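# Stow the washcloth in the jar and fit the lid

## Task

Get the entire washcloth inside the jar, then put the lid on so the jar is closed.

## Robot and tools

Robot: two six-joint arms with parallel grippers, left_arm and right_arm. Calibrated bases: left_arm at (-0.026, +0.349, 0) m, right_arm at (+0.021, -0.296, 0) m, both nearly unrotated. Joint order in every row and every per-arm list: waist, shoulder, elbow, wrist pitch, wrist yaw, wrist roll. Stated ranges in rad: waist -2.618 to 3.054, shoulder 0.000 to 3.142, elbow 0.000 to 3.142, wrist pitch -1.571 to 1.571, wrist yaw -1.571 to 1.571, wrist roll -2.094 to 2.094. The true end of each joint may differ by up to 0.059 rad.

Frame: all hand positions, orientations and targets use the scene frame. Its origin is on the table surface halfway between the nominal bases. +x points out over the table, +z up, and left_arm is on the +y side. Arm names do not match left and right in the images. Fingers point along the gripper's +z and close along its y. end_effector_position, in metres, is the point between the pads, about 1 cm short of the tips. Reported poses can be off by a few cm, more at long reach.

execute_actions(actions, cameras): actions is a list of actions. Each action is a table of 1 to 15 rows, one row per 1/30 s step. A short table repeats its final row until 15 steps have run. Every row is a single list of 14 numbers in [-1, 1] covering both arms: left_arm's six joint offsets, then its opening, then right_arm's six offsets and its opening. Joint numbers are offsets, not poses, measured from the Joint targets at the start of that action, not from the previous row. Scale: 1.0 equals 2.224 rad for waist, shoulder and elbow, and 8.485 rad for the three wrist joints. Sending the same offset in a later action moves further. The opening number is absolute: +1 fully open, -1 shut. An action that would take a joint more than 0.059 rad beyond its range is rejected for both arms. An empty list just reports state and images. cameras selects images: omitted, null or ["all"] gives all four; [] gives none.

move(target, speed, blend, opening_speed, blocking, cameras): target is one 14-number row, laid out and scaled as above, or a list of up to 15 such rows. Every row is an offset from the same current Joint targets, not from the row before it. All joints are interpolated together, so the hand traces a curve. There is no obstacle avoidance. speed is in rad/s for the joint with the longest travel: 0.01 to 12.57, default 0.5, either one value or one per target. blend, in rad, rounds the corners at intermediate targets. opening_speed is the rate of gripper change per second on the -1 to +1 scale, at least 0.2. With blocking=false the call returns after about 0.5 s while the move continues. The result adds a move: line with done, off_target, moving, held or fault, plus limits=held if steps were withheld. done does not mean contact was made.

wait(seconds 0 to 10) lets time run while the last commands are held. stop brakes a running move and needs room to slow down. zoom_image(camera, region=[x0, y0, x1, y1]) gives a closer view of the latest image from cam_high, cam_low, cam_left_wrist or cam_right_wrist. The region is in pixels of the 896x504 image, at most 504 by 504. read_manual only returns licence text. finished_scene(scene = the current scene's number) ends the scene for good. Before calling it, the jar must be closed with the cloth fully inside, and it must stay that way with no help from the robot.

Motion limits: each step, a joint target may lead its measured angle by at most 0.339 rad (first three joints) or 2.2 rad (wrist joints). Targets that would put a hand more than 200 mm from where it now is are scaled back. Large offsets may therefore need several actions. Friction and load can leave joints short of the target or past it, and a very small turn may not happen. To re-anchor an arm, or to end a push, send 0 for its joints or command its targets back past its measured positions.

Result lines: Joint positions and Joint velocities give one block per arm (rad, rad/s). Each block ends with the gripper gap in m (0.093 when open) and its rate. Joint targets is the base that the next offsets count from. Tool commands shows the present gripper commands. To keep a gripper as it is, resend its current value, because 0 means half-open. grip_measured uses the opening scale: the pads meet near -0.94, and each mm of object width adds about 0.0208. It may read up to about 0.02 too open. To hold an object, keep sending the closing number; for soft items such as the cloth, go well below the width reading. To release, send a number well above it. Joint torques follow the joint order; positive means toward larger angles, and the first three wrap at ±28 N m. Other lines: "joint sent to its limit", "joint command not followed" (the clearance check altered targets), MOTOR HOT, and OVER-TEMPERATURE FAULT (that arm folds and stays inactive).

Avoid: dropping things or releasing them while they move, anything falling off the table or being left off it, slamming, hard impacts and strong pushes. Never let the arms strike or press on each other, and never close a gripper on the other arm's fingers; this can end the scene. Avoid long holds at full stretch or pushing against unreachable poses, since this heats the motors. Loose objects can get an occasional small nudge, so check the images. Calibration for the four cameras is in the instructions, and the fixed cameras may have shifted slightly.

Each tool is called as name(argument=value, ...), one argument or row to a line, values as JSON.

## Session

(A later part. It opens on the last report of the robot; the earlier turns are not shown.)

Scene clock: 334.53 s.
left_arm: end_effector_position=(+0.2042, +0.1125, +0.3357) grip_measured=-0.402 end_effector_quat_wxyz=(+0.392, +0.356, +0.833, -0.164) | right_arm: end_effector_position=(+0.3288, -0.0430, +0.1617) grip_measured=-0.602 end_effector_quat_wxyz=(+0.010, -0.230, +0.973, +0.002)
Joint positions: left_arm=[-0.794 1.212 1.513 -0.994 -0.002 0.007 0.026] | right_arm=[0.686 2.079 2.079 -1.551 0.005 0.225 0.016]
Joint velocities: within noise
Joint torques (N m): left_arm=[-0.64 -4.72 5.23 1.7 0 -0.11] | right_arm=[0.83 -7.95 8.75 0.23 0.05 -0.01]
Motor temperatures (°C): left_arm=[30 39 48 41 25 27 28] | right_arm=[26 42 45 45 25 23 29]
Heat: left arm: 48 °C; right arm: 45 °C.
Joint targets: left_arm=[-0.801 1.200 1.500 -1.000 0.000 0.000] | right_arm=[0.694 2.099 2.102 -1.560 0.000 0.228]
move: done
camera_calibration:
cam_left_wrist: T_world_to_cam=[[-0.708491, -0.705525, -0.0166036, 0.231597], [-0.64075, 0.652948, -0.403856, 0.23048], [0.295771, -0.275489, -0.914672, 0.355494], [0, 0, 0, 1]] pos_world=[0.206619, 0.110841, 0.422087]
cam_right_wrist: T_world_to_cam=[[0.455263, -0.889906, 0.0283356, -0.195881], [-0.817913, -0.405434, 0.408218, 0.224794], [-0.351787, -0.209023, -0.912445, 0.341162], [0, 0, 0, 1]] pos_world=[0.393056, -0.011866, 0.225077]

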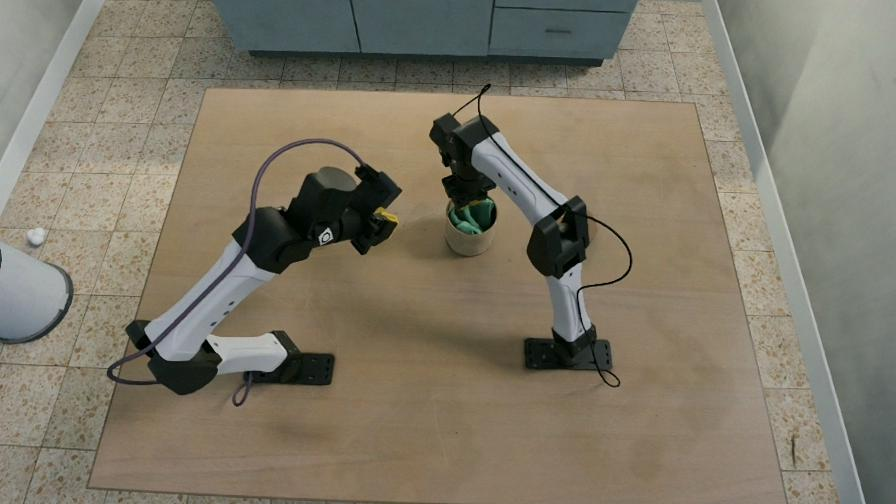

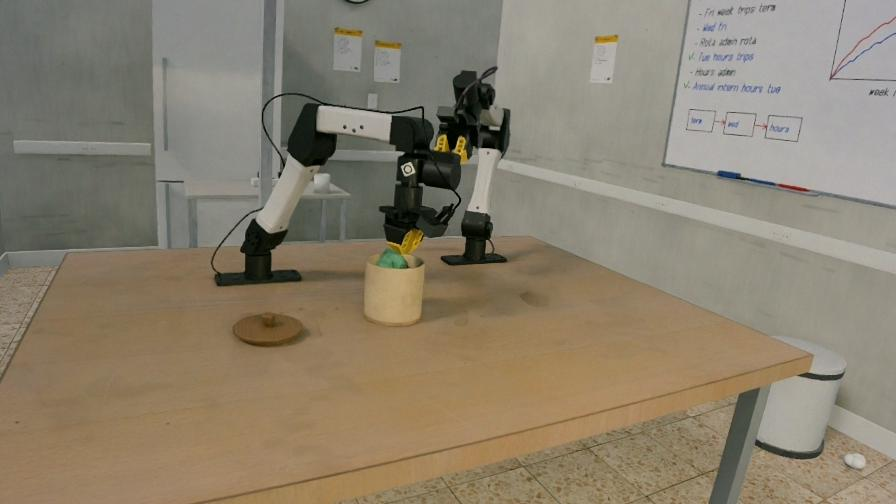

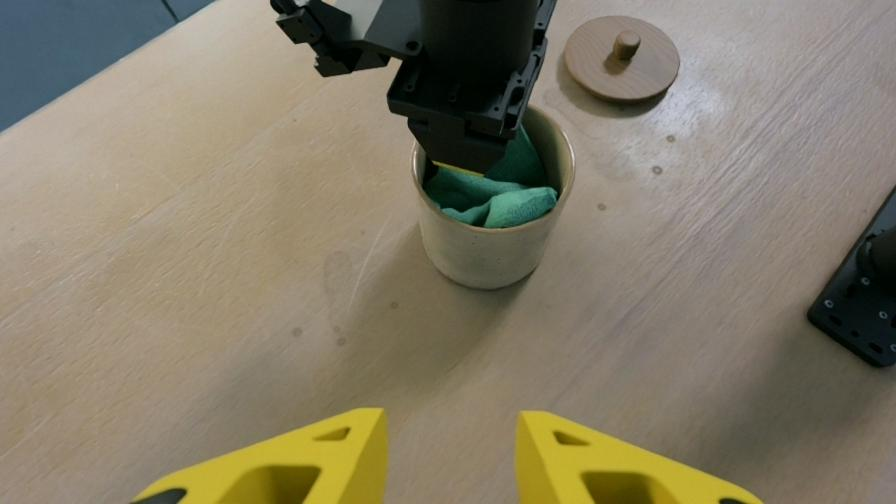

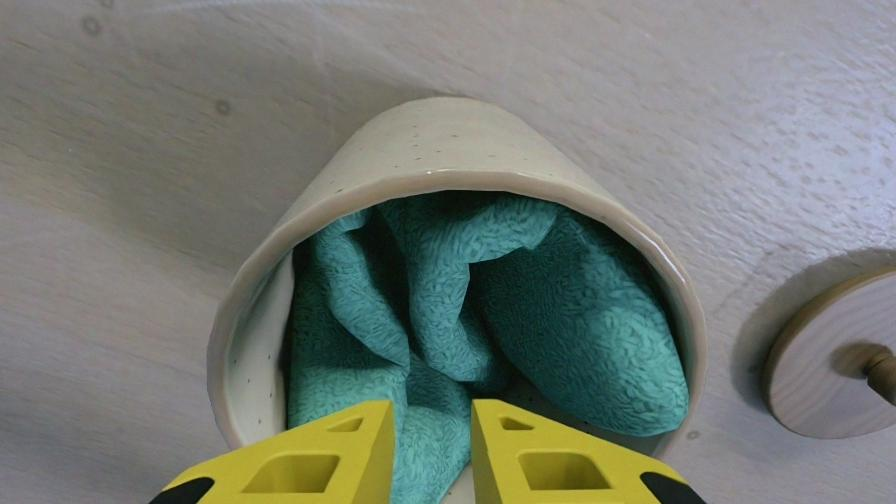

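move(
  target=[0,0,0,0,0,0,-0.4,-0.0009,-0.23521,-0.14078,0.02504,0,-0.02687,-0.6],
  speed=0.6,
)

Scene clock: 338.13 s.
left_arm: end_effector_position=(+0.2042, +0.1125, +0.3357) grip_measured=-0.402 end_effector_quat_wxyz=(+0.392, +0.356, +0.833, -0.164) | right_arm: end_effector_position=(+0.2916, -0.0737, +0.2628) grip_measured=-0.602 end_effector_quat_wxyz=(+0.191, -0.327, +0.923, +0.067)
Joint positions: left_arm=[-0.794 1.212 1.513 -0.994 -0.002 0.007 0.026] | right_arm=[0.686 1.594 1.796 -1.366 0.005 0.007 0.016]
Joint velocities: within noise
Joint torques (N m): left_arm=[-0.68 -4.74 5.34 1.7 0.02 -0.11] | right_arm=[0.65 -7.35 6.06 1.31 0.03 -0.08]
Motor temperatures (°C): left_arm=[30 39 48 41 25 27 28] | right_arm=[26 42 45 44 25 23 29]
Heat: left arm: 48 °C; right arm: 45 °C.
Joint targets: left_arm=[-0.801 1.200 1.500 -1.000 0.000 0.000] | right_arm=[0.692 1.576 1.789 -1.348 0.000 0.000]
move: done
camera_calibration:
cam_left_wrist: T_world_to_cam=[[-0.708491, -0.705525, -0.0166036, 0.231597], [-0.64075, 0.652948, -0.403856, 0.23048], [0.295771, -0.275489, -0.914672, 0.355494], [0, 0, 0, 1]] pos_world=[0.206619, 0.110841, 0.422087]
cam_right_wrist: T_world_to_cam=[[0.627649, -0.777875, 0.031101, -0.251822], [-0.778469, -0.626791, 0.0334572, 0.211368], [-0.00653171, -0.0452105, -0.998956, 0.348028], [0, 0, 0, 1]] pos_world=[0.324873, -0.0476677, 0.348425]

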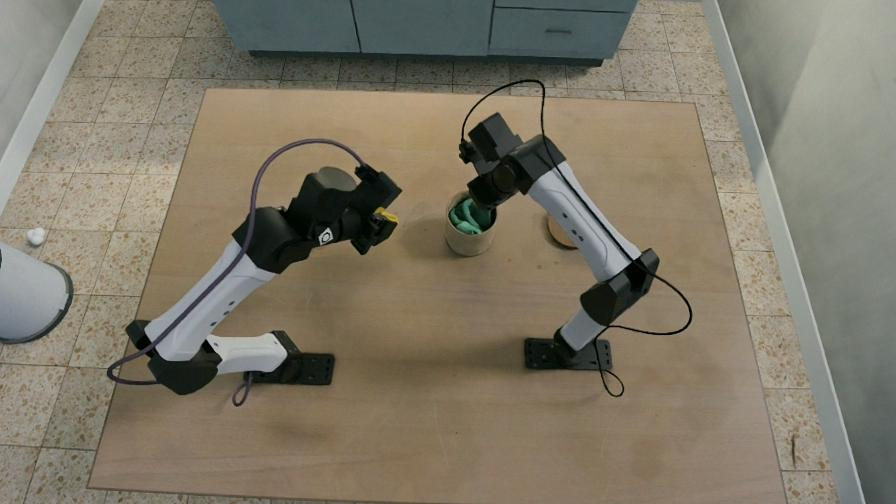

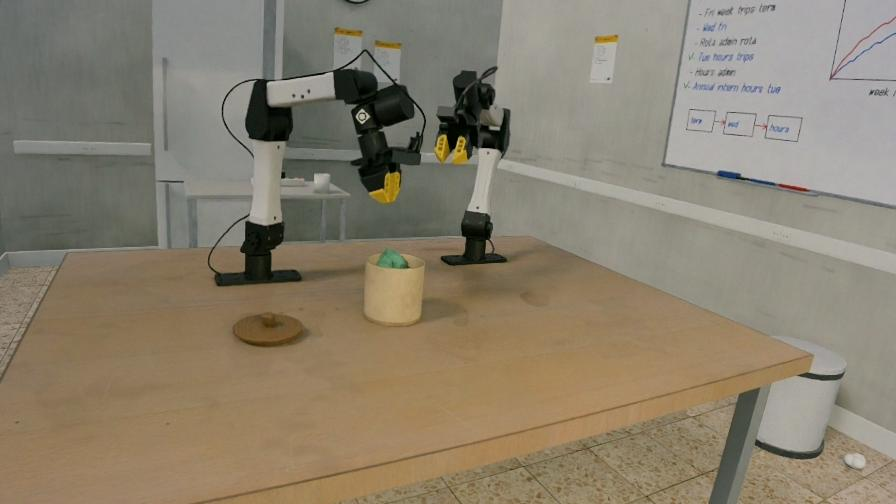

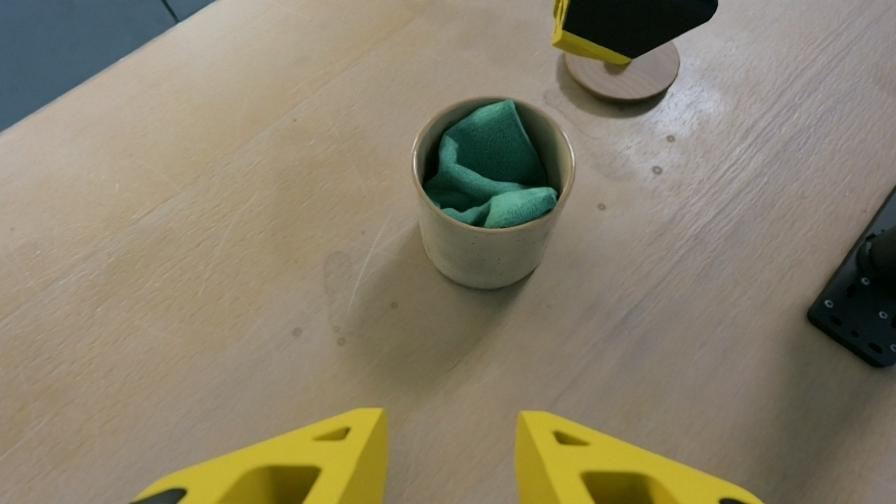

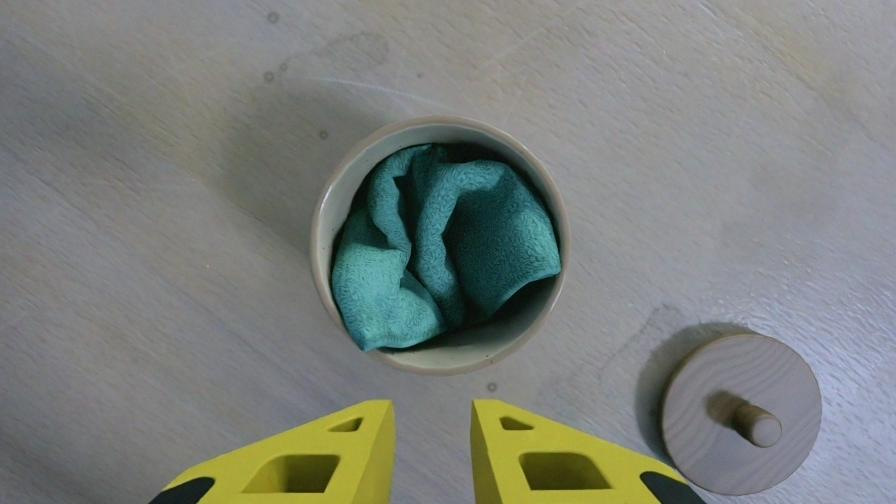

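zoom_image(
  camera="cam_low",
  region=[345, 230, 445, 340],
)

zoom_image(
  camera="cam_right_wrist",
  region=[290, 90, 590, 390],
)

zoom_image(
  camera="cam_left_wrist",
  region=[390, 70, 600, 300],
)

Scaled by 4.582.

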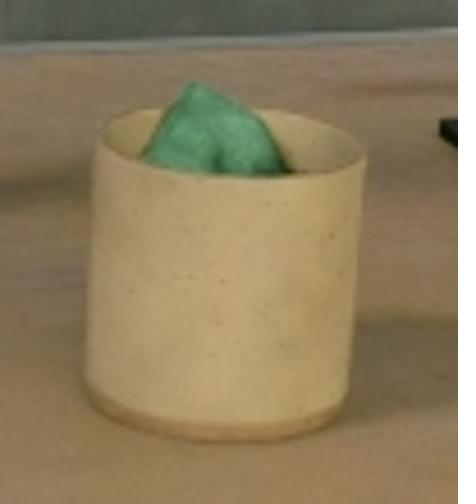

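Scaled by 1.680.

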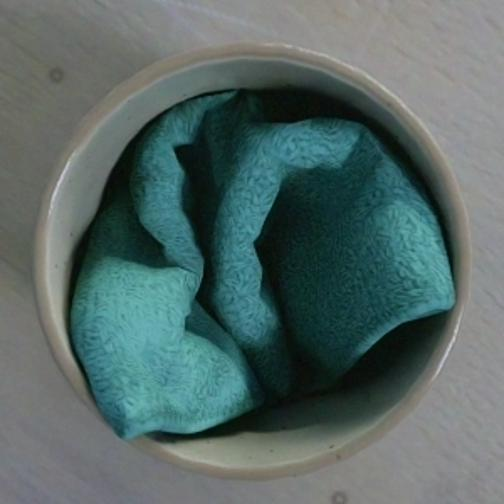

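Scaled by 2.191.

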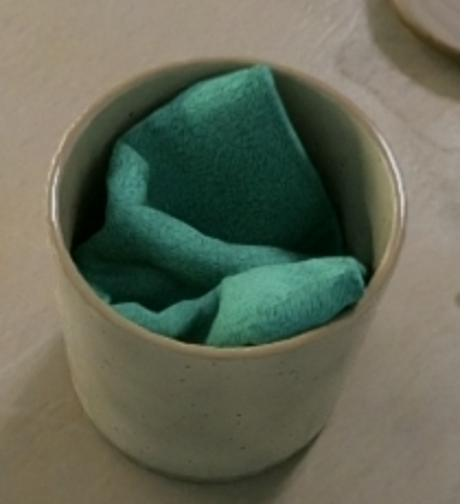

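move(
  target=[
    [0,0,0,0,0,0,-0.4,0.05292,0.11853,0.01232,-0.02352,0,0.09894,-0.6],
    [0,0,0,0,0,0,-0.4,0.05292,0.10854,-0.07221,-0.00398,0,0.09894,-0.6],
    [0,0,0,0,0,0,-0.4,0.00998,0.17666,0.01835,-0.00986,0,0.08768,-0.6],
    [0,0,0,0,0,0,-0.4,0.00998,0.1759,-0.06821,0.01262,0,0.08768,-0.6],
  ],
  speed=[0.6,0.3,0.25,0.2],
  blend=[0.0,0.0,0.0,0],
)

Scene clock: 361.77 s.
left_arm: end_effector_position=(+0.2042, +0.1125, +0.3357) grip_measured=-0.402 end_effector_quat_wxyz=(+0.392, +0.356, +0.833, -0.164) | right_arm: end_effector_position=(+0.2892, -0.0512, +0.1019) grip_measured=-0.602 end_effector_quat_wxyz=(-0.017, +0.011, +1.000, +0.000)
Joint positions: left_arm=[-0.794 1.212 1.513 -0.994 -0.002 0.007 0.026] | right_arm=[0.725 1.947 1.648 -1.297 -0.023 0.75 0.016]
Joint velocities: within noise
Joint torques (N m): left_arm=[-0.68 -4.72 5.3 1.7 -0.01 -0.11] | right_arm=[-0.68 -6.99 5.48 0.84 0.36 -0.1]
Motor temperatures (°C): left_arm=[30 39 48 41 25 27 28] | right_arm=[26 43 44 44 25 23 28]
Heat: left arm: 48 °C; right arm: 44 °C.
Joint targets: left_arm=[-0.801 1.200 1.500 -1.000 0.000 0.000] | right_arm=[0.714 1.967 1.637 -1.241 0.000 0.743]
move: off_target (right_arm); right_arm: the wrist pitch is farthest, 0.056 rad from its target
camera_calibration:
cam_left_wrist: T_world_to_cam=[[-0.708491, -0.705525, -0.0166036, 0.231597], [-0.64075, 0.652948, -0.403856, 0.23048], [0.295771, -0.275489, -0.914672, 0.355494], [0, 0, 0, 1]] pos_world=[0.206619, 0.110841, 0.422087]
cam_right_wrist: T_world_to_cam=[[-0.0115405, -0.999556, 0.0274852, -0.0540349], [-0.88931, 0.0228267, 0.456735, 0.251254], [-0.457159, -0.0191719, -0.889178, 0.308784], [0, 0, 0, 1]] pos_world=[0.363983, -0.0538262, 0.161293]

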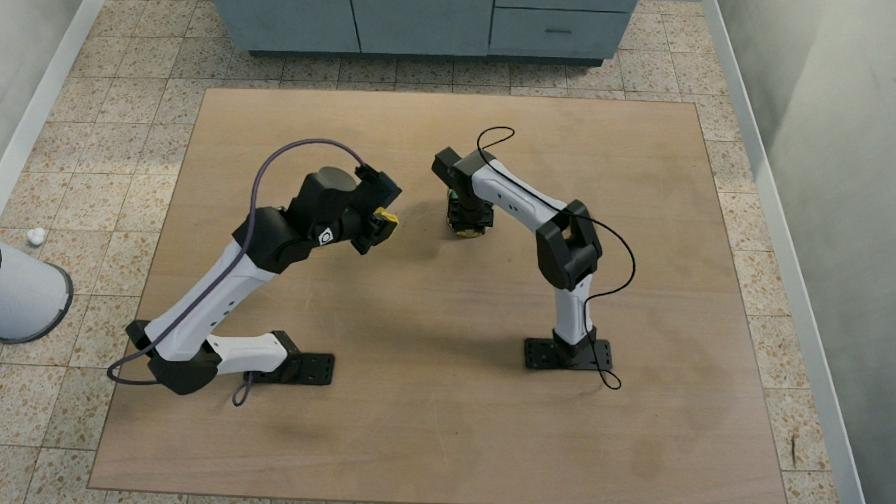

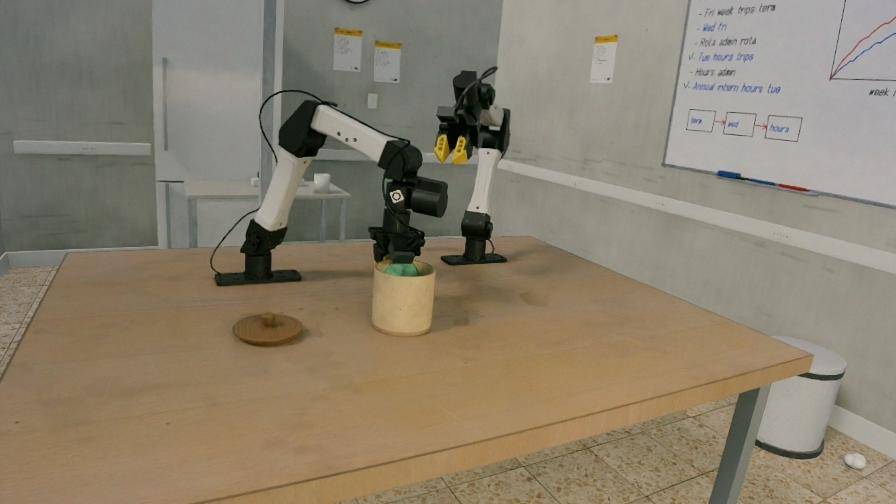

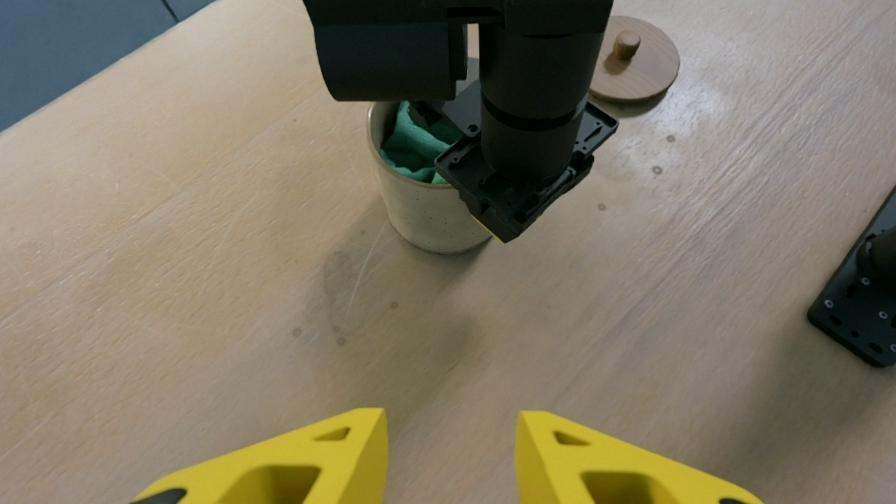

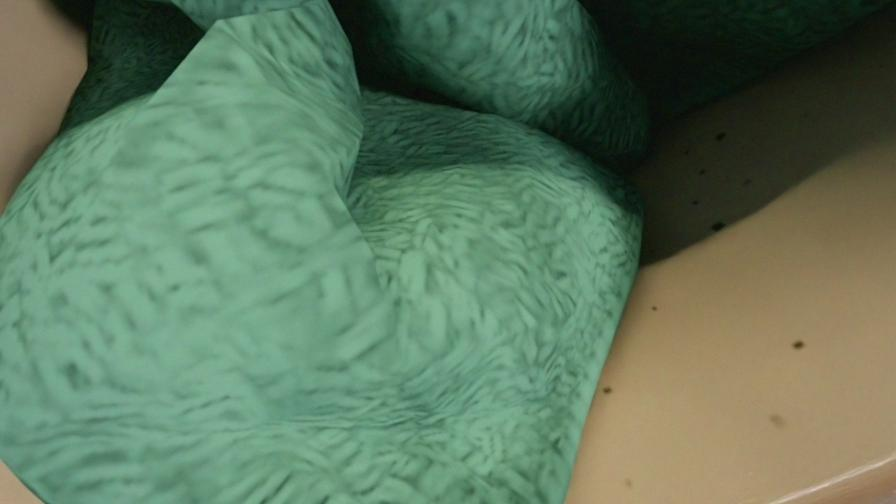

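zoom_image(
  camera="cam_high",
  region=[400, 140, 540, 270],
)

zoom_image(
  camera="cam_low",
  region=[340, 210, 460, 350],
)

zoom_image(
  camera="cam_left_wrist",
  region=[340, 60, 640, 300],
)

Scaled by 3.600.

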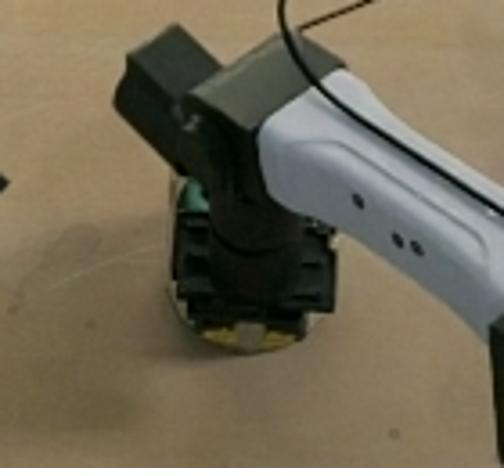

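Scaled by 3.600.

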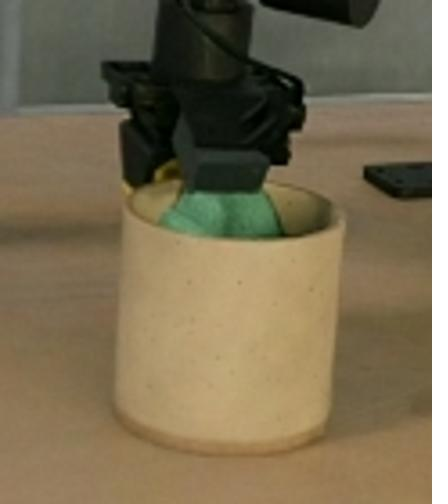

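Scaled by 1.680.

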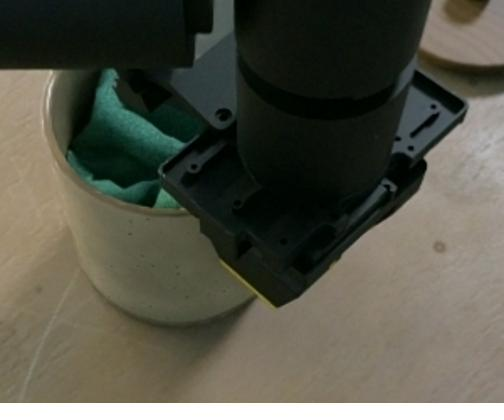

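move(
  target=[
    [0,0,0,0,0,0,-0.4,0.0321,-0.04973,-0.04416,-0.00144,0,0.00851,-0.6],
    [0,0,0,0,0,0,-0.4,0.0321,-0.02815,0.15616,-0.0376,0,0.00851,-0.6],
  ],
  speed=0.25,
  blend=[0.0,0],
)

Scene clock: 369.27 s.
left_arm: end_effector_position=(+0.2042, +0.1125, +0.3357) grip_measured=-0.402 end_effector_quat_wxyz=(+0.392, +0.356, +0.833, -0.164) | right_arm: end_effector_position=(+0.2779, -0.0354, +0.1992) grip_measured=-0.602 end_effector_quat_wxyz=(+0.026, +0.012, +0.999, +0.037)
Joint positions: left_arm=[-0.794 1.212 1.513 -0.994 -0.002 0.007 0.026] | right_arm=[0.782 1.893 1.962 -1.55 -0.014 0.81 0.016]
Joint velocities: within noise
Joint torques (N m): left_arm=[-0.68 -4.71 5.26 1.71 0.02 -0.12] | right_arm=[0.42 -7.23 8.7 0.39 0.29 0.02]
Motor temperatures (°C): left_arm=[30 39 48 41 25 27 28] | right_arm=[26 43 44 43 25 23 28]
Heat: left arm: 48 °C; right arm: 44 °C.
Joint targets: left_arm=[-0.801 1.200 1.500 -1.000 0.000 0.000] | right_arm=[0.786 1.905 1.985 -1.560 0.000 0.816]
move: done
camera_calibration:
cam_left_wrist: T_world_to_cam=[[-0.708491, -0.705525, -0.0166036, 0.231597], [-0.64075, 0.652948, -0.403856, 0.23048], [0.295771, -0.275489, -0.914672, 0.355494], [0, 0, 0, 1]] pos_world=[0.206619, 0.110841, 0.422087]
cam_right_wrist: T_world_to_cam=[[-0.0136891, -0.99884, -0.0461581, -0.0257066], [-0.925746, -0.00478602, 0.378115, 0.221123], [-0.377898, 0.0479068, -0.924607, 0.377808], [0, 0, 0, 1]] pos_world=[0.347125, -0.0427181, 0.264527]

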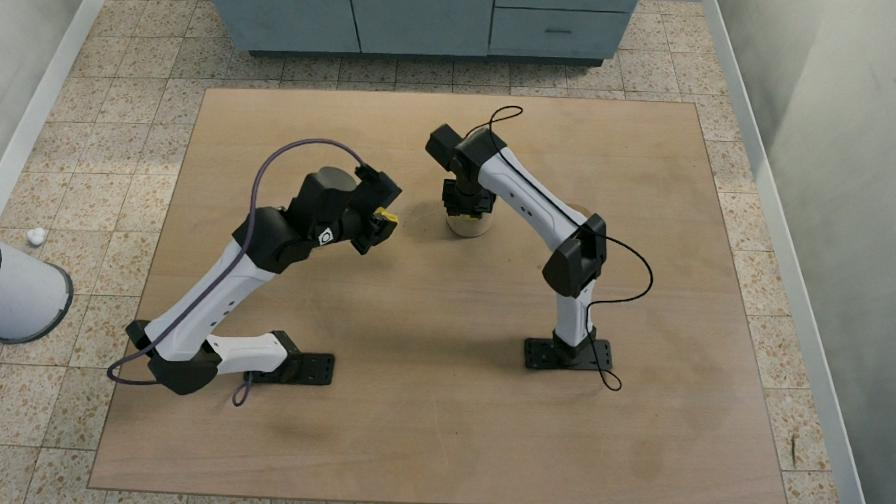

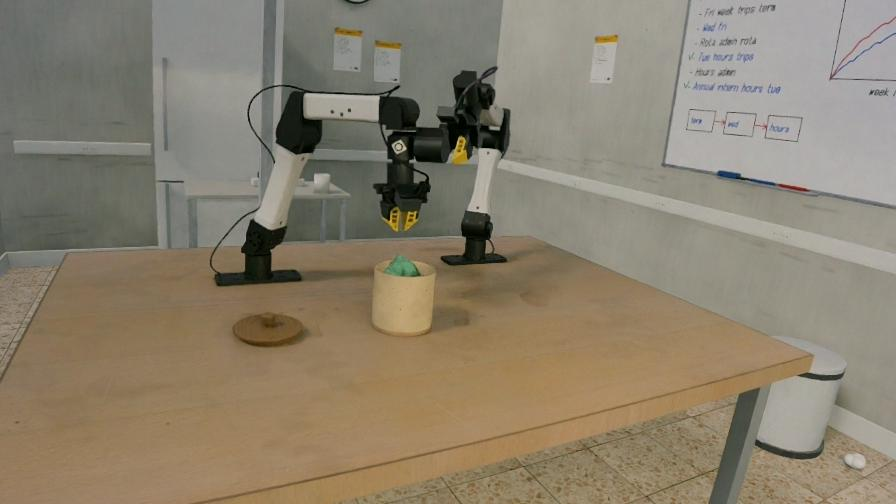

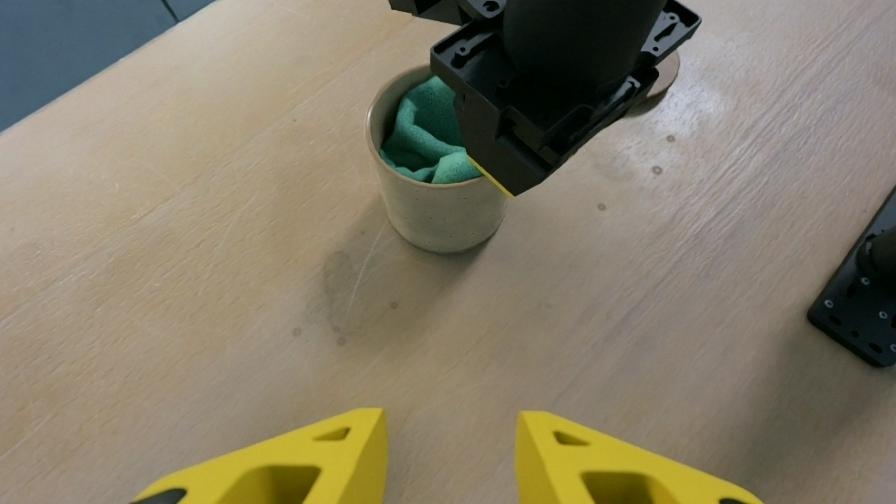

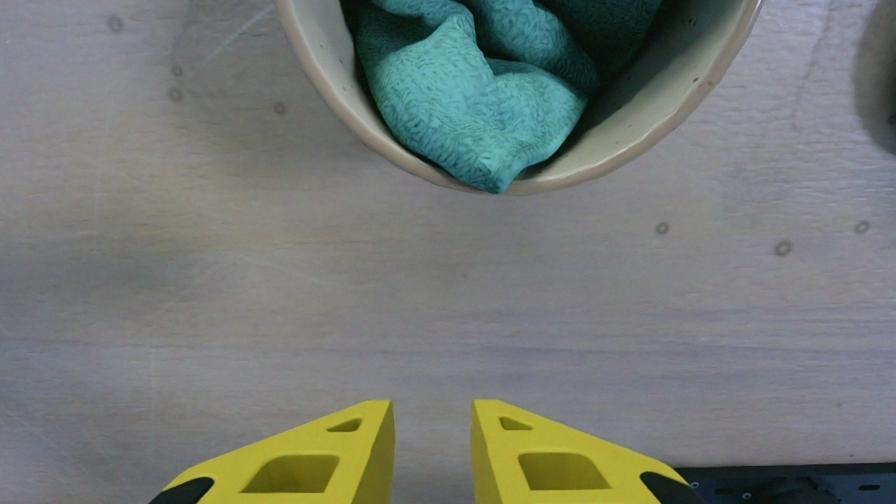

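move(
  target=[0,0,0,0,0,0,-0.4,-0.06655,-0.09335,-0.02932,0.02394,0,-0.09617,-0.6],
  speed=0.6,
)

Scene clock: 372.50 s.
left_arm: end_effector_position=(+0.2042, +0.1125, +0.3357) grip_measured=-0.402 end_effector_quat_wxyz=(+0.392, +0.356, +0.833, -0.164) | right_arm: end_effector_position=(+0.3259, -0.0634, +0.2581) grip_measured=-0.602 end_effector_quat_wxyz=(+0.185, -0.309, +0.930, +0.068)
Joint positions: left_arm=[-0.794 1.212 1.513 -0.994 -0.002 0.007 0.026] | right_arm=[0.643 1.729 1.929 -1.374 -0.01 0.007 0.016]
Joint velocities: within noise
Joint torques (N m): left_arm=[-0.7 -4.72 5.31 1.7 0.02 -0.11] | right_arm=[-0.23 -9.84 5.93 1.31 0.21 -0.11]
Motor temperatures (°C): left_arm=[30 39 48 41 25 27 28] | right_arm=[26 43 44 43 25 23 28]
Heat: left arm: 48 °C; right arm: 44 °C.
Joint targets: left_arm=[-0.801 1.200 1.500 -1.000 0.000 0.000] | right_arm=[0.638 1.697 1.920 -1.357 0.000 0.000]
move: done
camera_calibration:
cam_left_wrist: T_world_to_cam=[[-0.708491, -0.705525, -0.0166036, 0.231597], [-0.64075, 0.652948, -0.403856, 0.23048], [0.295771, -0.275489, -0.914672, 0.355494], [0, 0, 0, 1]] pos_world=[0.206619, 0.110841, 0.422087]
cam_right_wrist: T_world_to_cam=[[0.59874, -0.80076, 0.0171167, -0.253711], [-0.800548, -0.597637, 0.0442026, 0.250955], [-0.0251661, -0.0401686, -0.998876, 0.350369], [0, 0, 0, 1]] pos_world=[0.361626, -0.0391079, 0.343225]

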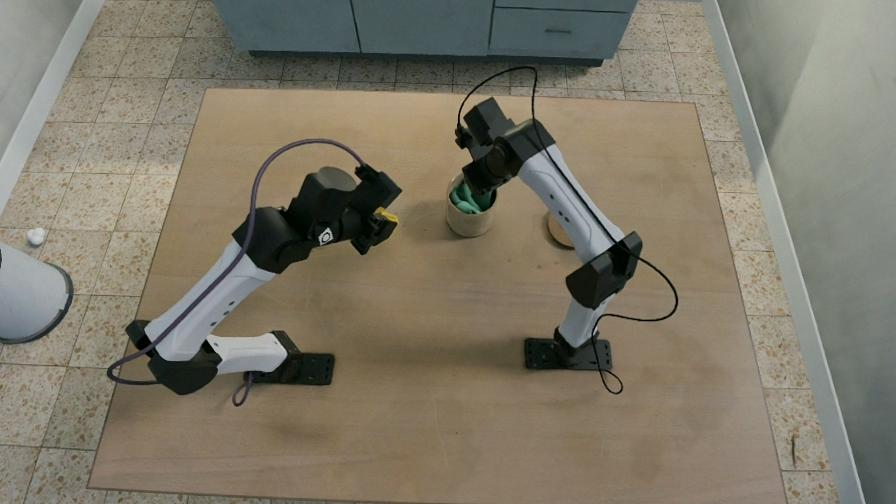

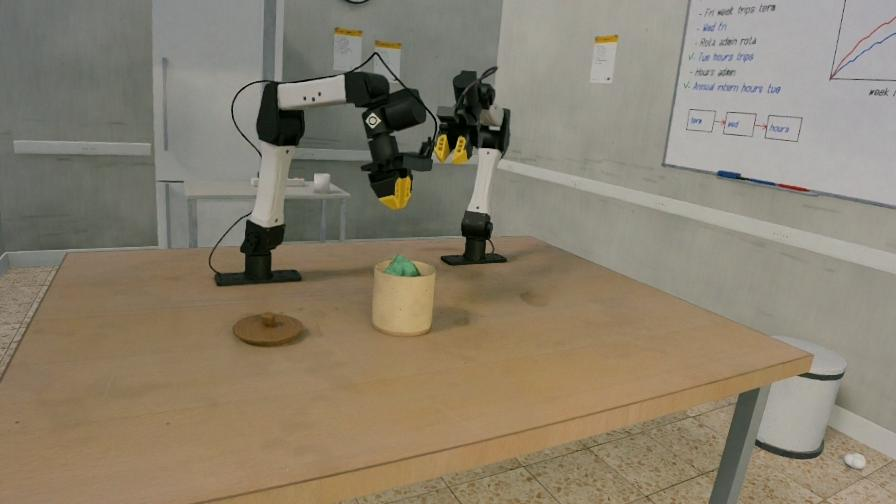

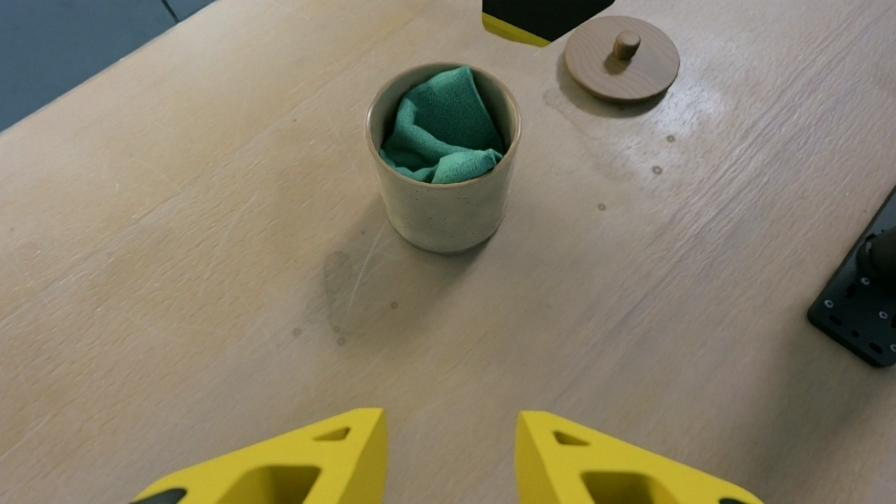

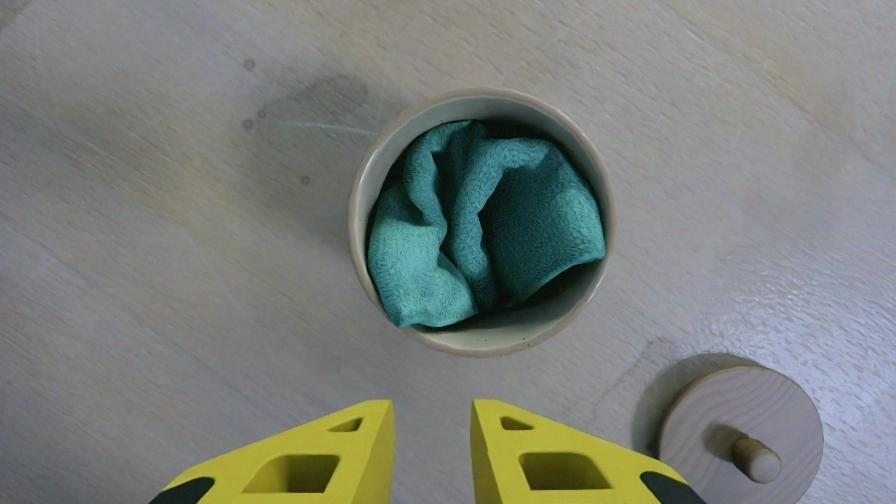

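zoom_image(
  camera="cam_low",
  region=[350, 140, 470, 260],
)

zoom_image(
  camera="cam_low",
  region=[350, 230, 460, 340],
)

zoom_image(
  camera="cam_right_wrist",
  region=[340, 80, 630, 370],
)

Scaled by 4.200.

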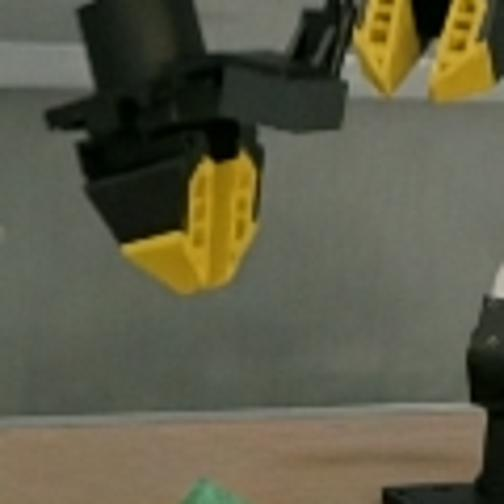

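Scaled by 4.582.

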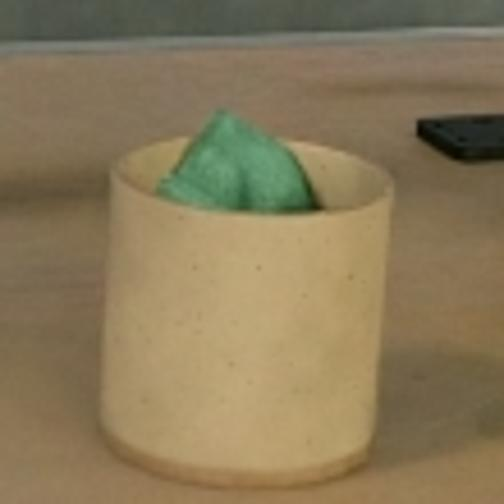

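Scaled by 1.738.

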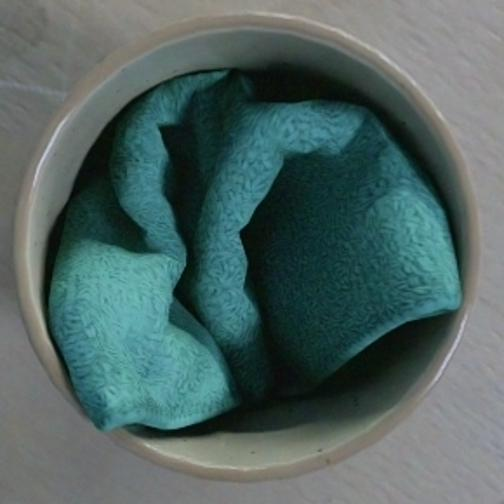

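move(
  target=[0,0,0,0,0,0,-0.4,0.00989,0.15661,0.0723,-0.02222,0,0.08132,-0.6],
  speed=0.5,
)

Scene clock: 394.07 s.
left_arm: end_effector_position=(+0.2042, +0.1125, +0.3357) grip_measured=-0.402 end_effector_quat_wxyz=(+0.392, +0.356, +0.833, -0.164) | right_arm: end_effector_position=(+0.3333, -0.0535, +0.1736) grip_measured=-0.602 end_effector_quat_wxyz=(+0.020, +0.014, +0.999, +0.022)
Joint positions: left_arm=[-0.794 1.212 1.513 -0.994 -0.002 0.007 0.026] | right_arm=[0.652 2.032 2.055 -1.536 -0.01 0.683 0.016]
Joint velocities: within noise
Joint torques (N m): left_arm=[-0.61 -4.74 5.3 1.7 0.01 -0.12] | right_arm=[0.77 -8.28 8.91 0.32 0.25 0.03]
Motor temperatures (°C): left_arm=[30 39 47 41 25 27 28] | right_arm=[26 45 43 43 25 23 28]
Heat: left arm: 47 °C; right arm: 45 °C.
Joint targets: left_arm=[-0.801 1.200 1.500 -1.000 0.000 0.000] | right_arm=[0.660 2.046 2.080 -1.545 0.000 0.690]
move: done
camera_calibration:
cam_left_wrist: T_world_to_cam=[[-0.708491, -0.705525, -0.0166036, 0.231597], [-0.64075, 0.652948, -0.403856, 0.23048], [0.295771, -0.275489, -0.914672, 0.355494], [0, 0, 0, 1]] pos_world=[0.206619, 0.110841, 0.422087]
cam_right_wrist: T_world_to_cam=[[-0.0186036, -0.999686, -0.0167676, -0.0477578], [-0.920417, 0.0105737, 0.390796, 0.278848], [-0.390496, 0.0227034, -0.920325, 0.378067], [0, 0, 0, 1]] pos_world=[0.403401, -0.0592747, 0.238171]

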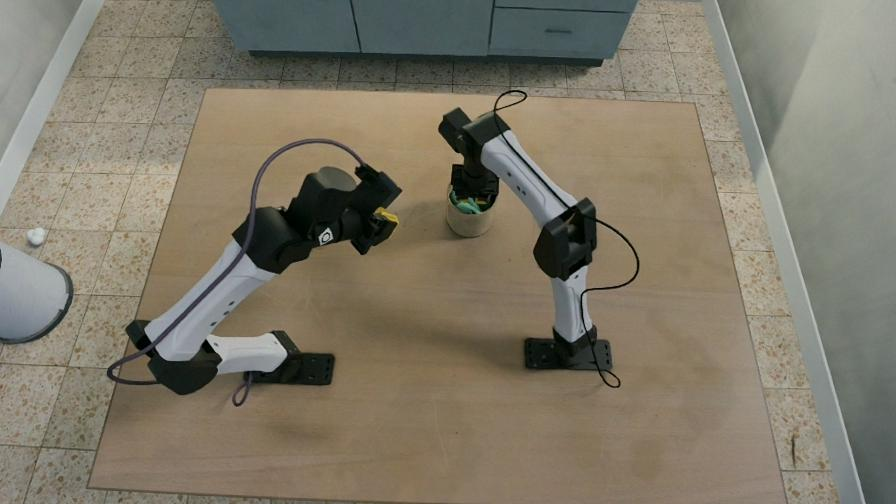

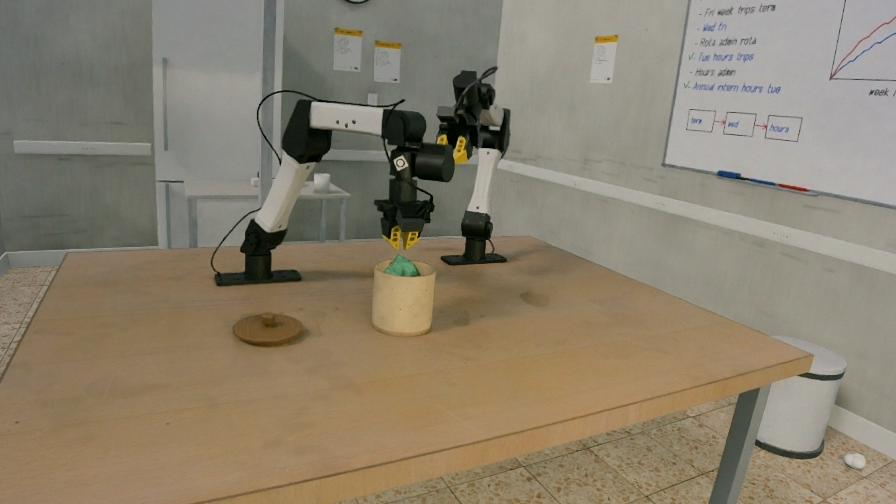

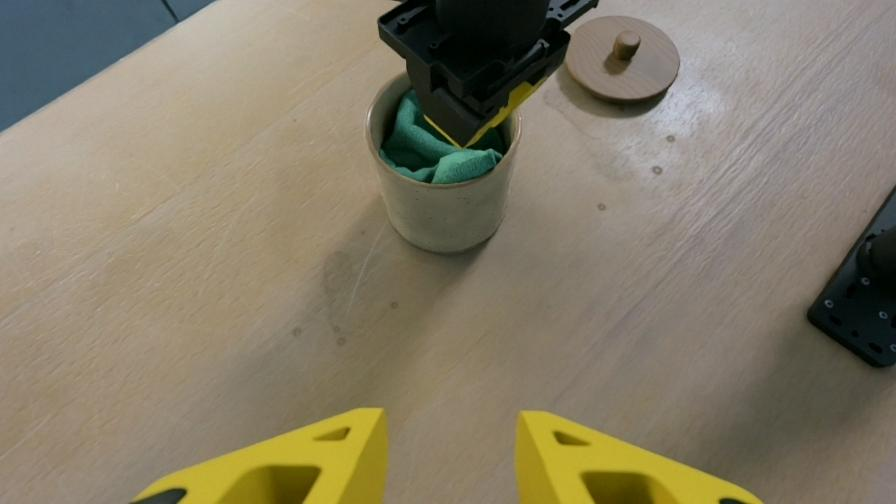

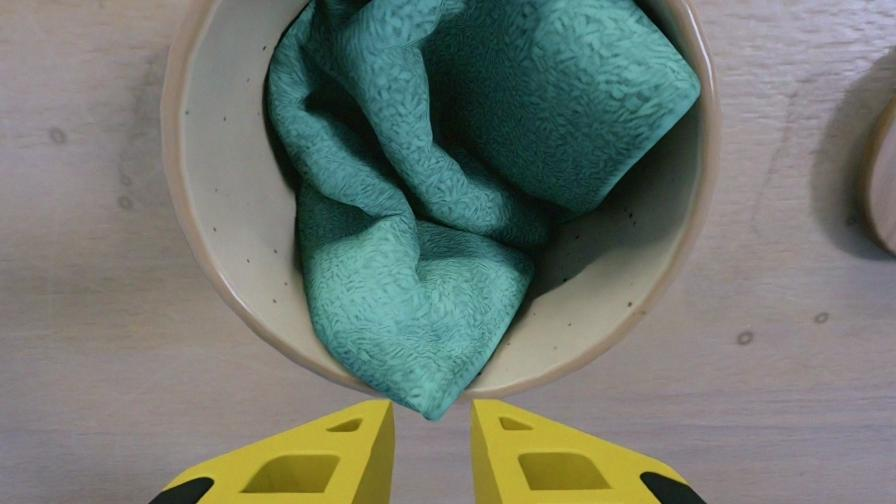

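move(
  target=[0,0,0,0,0,0,-0.4,0.01124,-0.02289,-0.02752,0.00133,0,-0.18315,-0.32],
  speed=0.8,
  opening_speed=0.8,
)

Scene clock: 402.40 s.
left_arm: end_effector_position=(+0.2042, +0.1125, +0.3357) grip_measured=-0.402 end_effector_quat_wxyz=(+0.392, +0.356, +0.833, -0.164) | right_arm: end_effector_position=(+0.3229, -0.0493, +0.1662) grip_measured=-0.322 end_effector_quat_wxyz=(-0.014, +0.695, -0.719, -0.004)
Joint positions: left_arm=[-0.794 1.212 1.513 -0.994 -0.002 0.007 0.026] | right_arm=[0.677 2.032 2.026 -1.537 -0.01 -0.857 0.03]
Joint velocities: within noise
Joint torques (N m): left_arm=[-0.66 -4.71 5.27 1.7 0.01 -0.1] | right_arm=[0.83 -12.7 5.76 0.37 0.15 -0.1]
Motor temperatures (°C): left_arm=[30 39 47 41 25 27 28] | right_arm=[26 45 43 42 25 23 27]
Heat: left arm: 47 °C; right arm: 45 °C.
Joint targets: left_arm=[-0.801 1.200 1.500 -1.000 0.000 0.000] | right_arm=[0.685 1.995 2.019 -1.534 0.000 -0.864]
move: off_target (right_arm); right_arm: the shoulder is farthest, 0.037 rad from its target
camera_calibration:
cam_left_wrist: T_world_to_cam=[[-0.708491, -0.705525, -0.0166036, 0.231597], [-0.64075, 0.652948, -0.403856, 0.23048], [0.295771, -0.275489, -0.914672, 0.355494], [0, 0, 0, 1]] pos_world=[0.206619, 0.110841, 0.422087]
cam_right_wrist: T_world_to_cam=[[0.99876, -0.0250226, 0.0430319, -0.334227], [-0.0402663, -0.914368, 0.402876, -0.0596373], [0.029266, -0.404109, -0.914242, 0.209543], [0, 0, 0, 1]] pos_world=[0.325279, 0.0217849, 0.229982]

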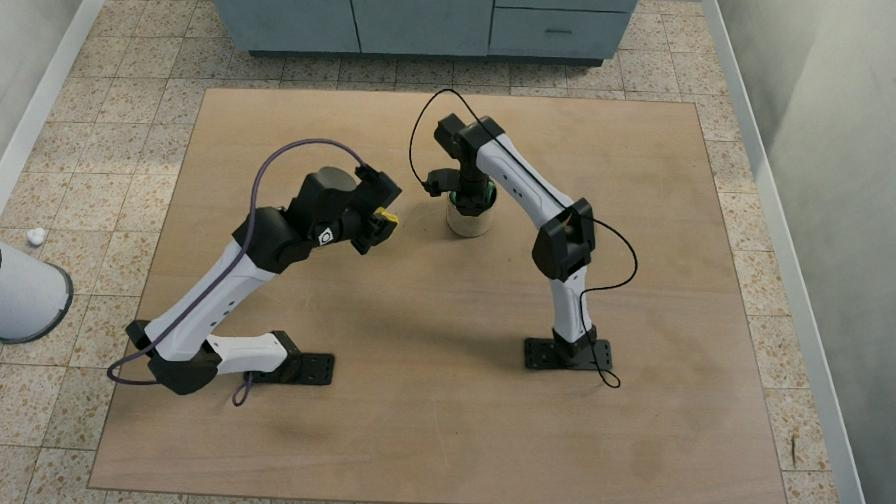

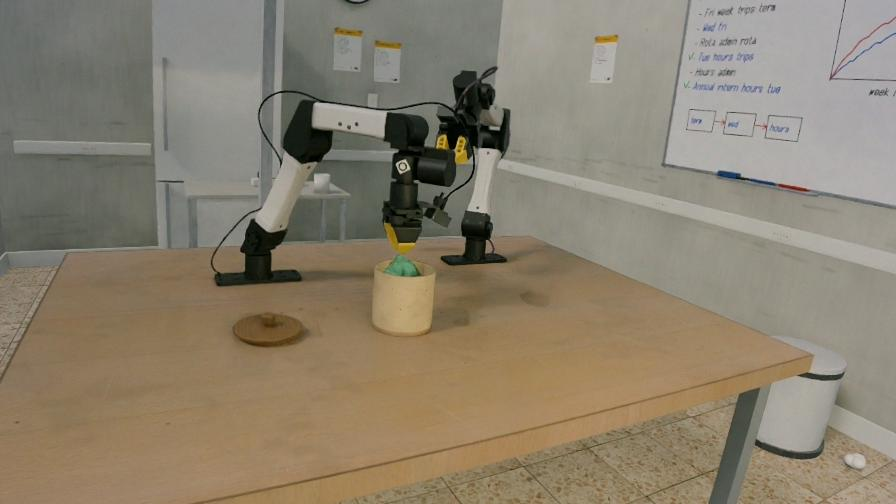

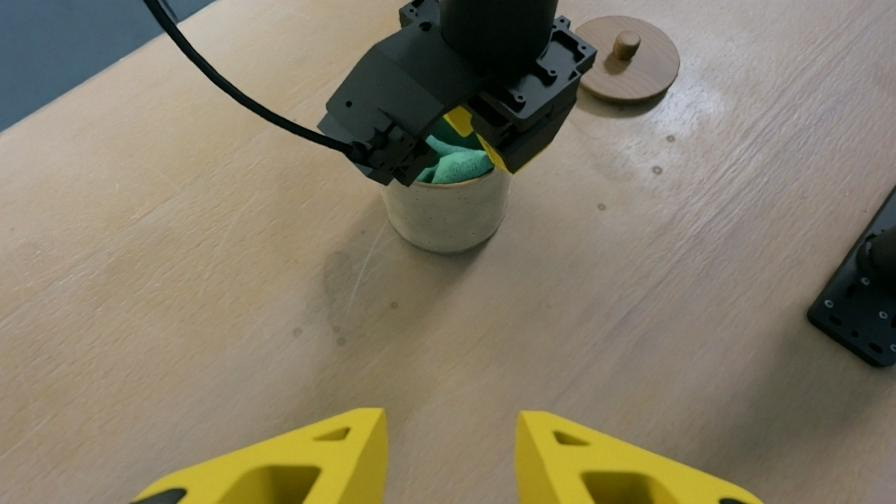

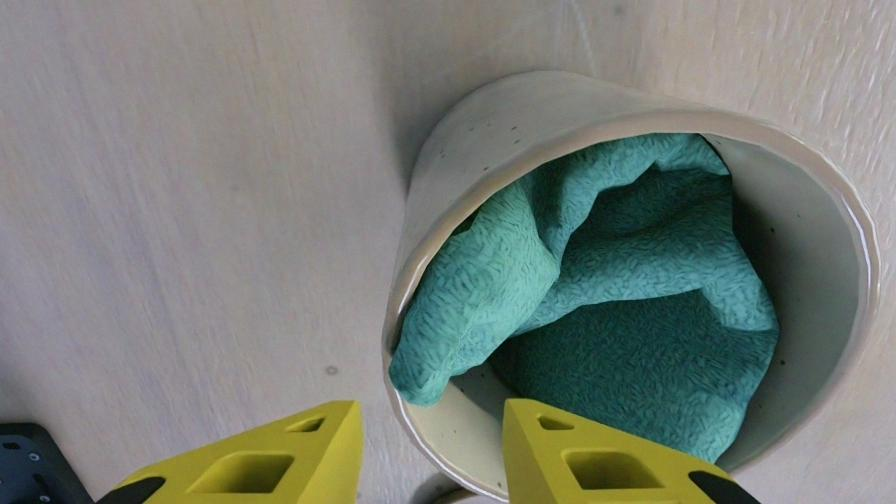

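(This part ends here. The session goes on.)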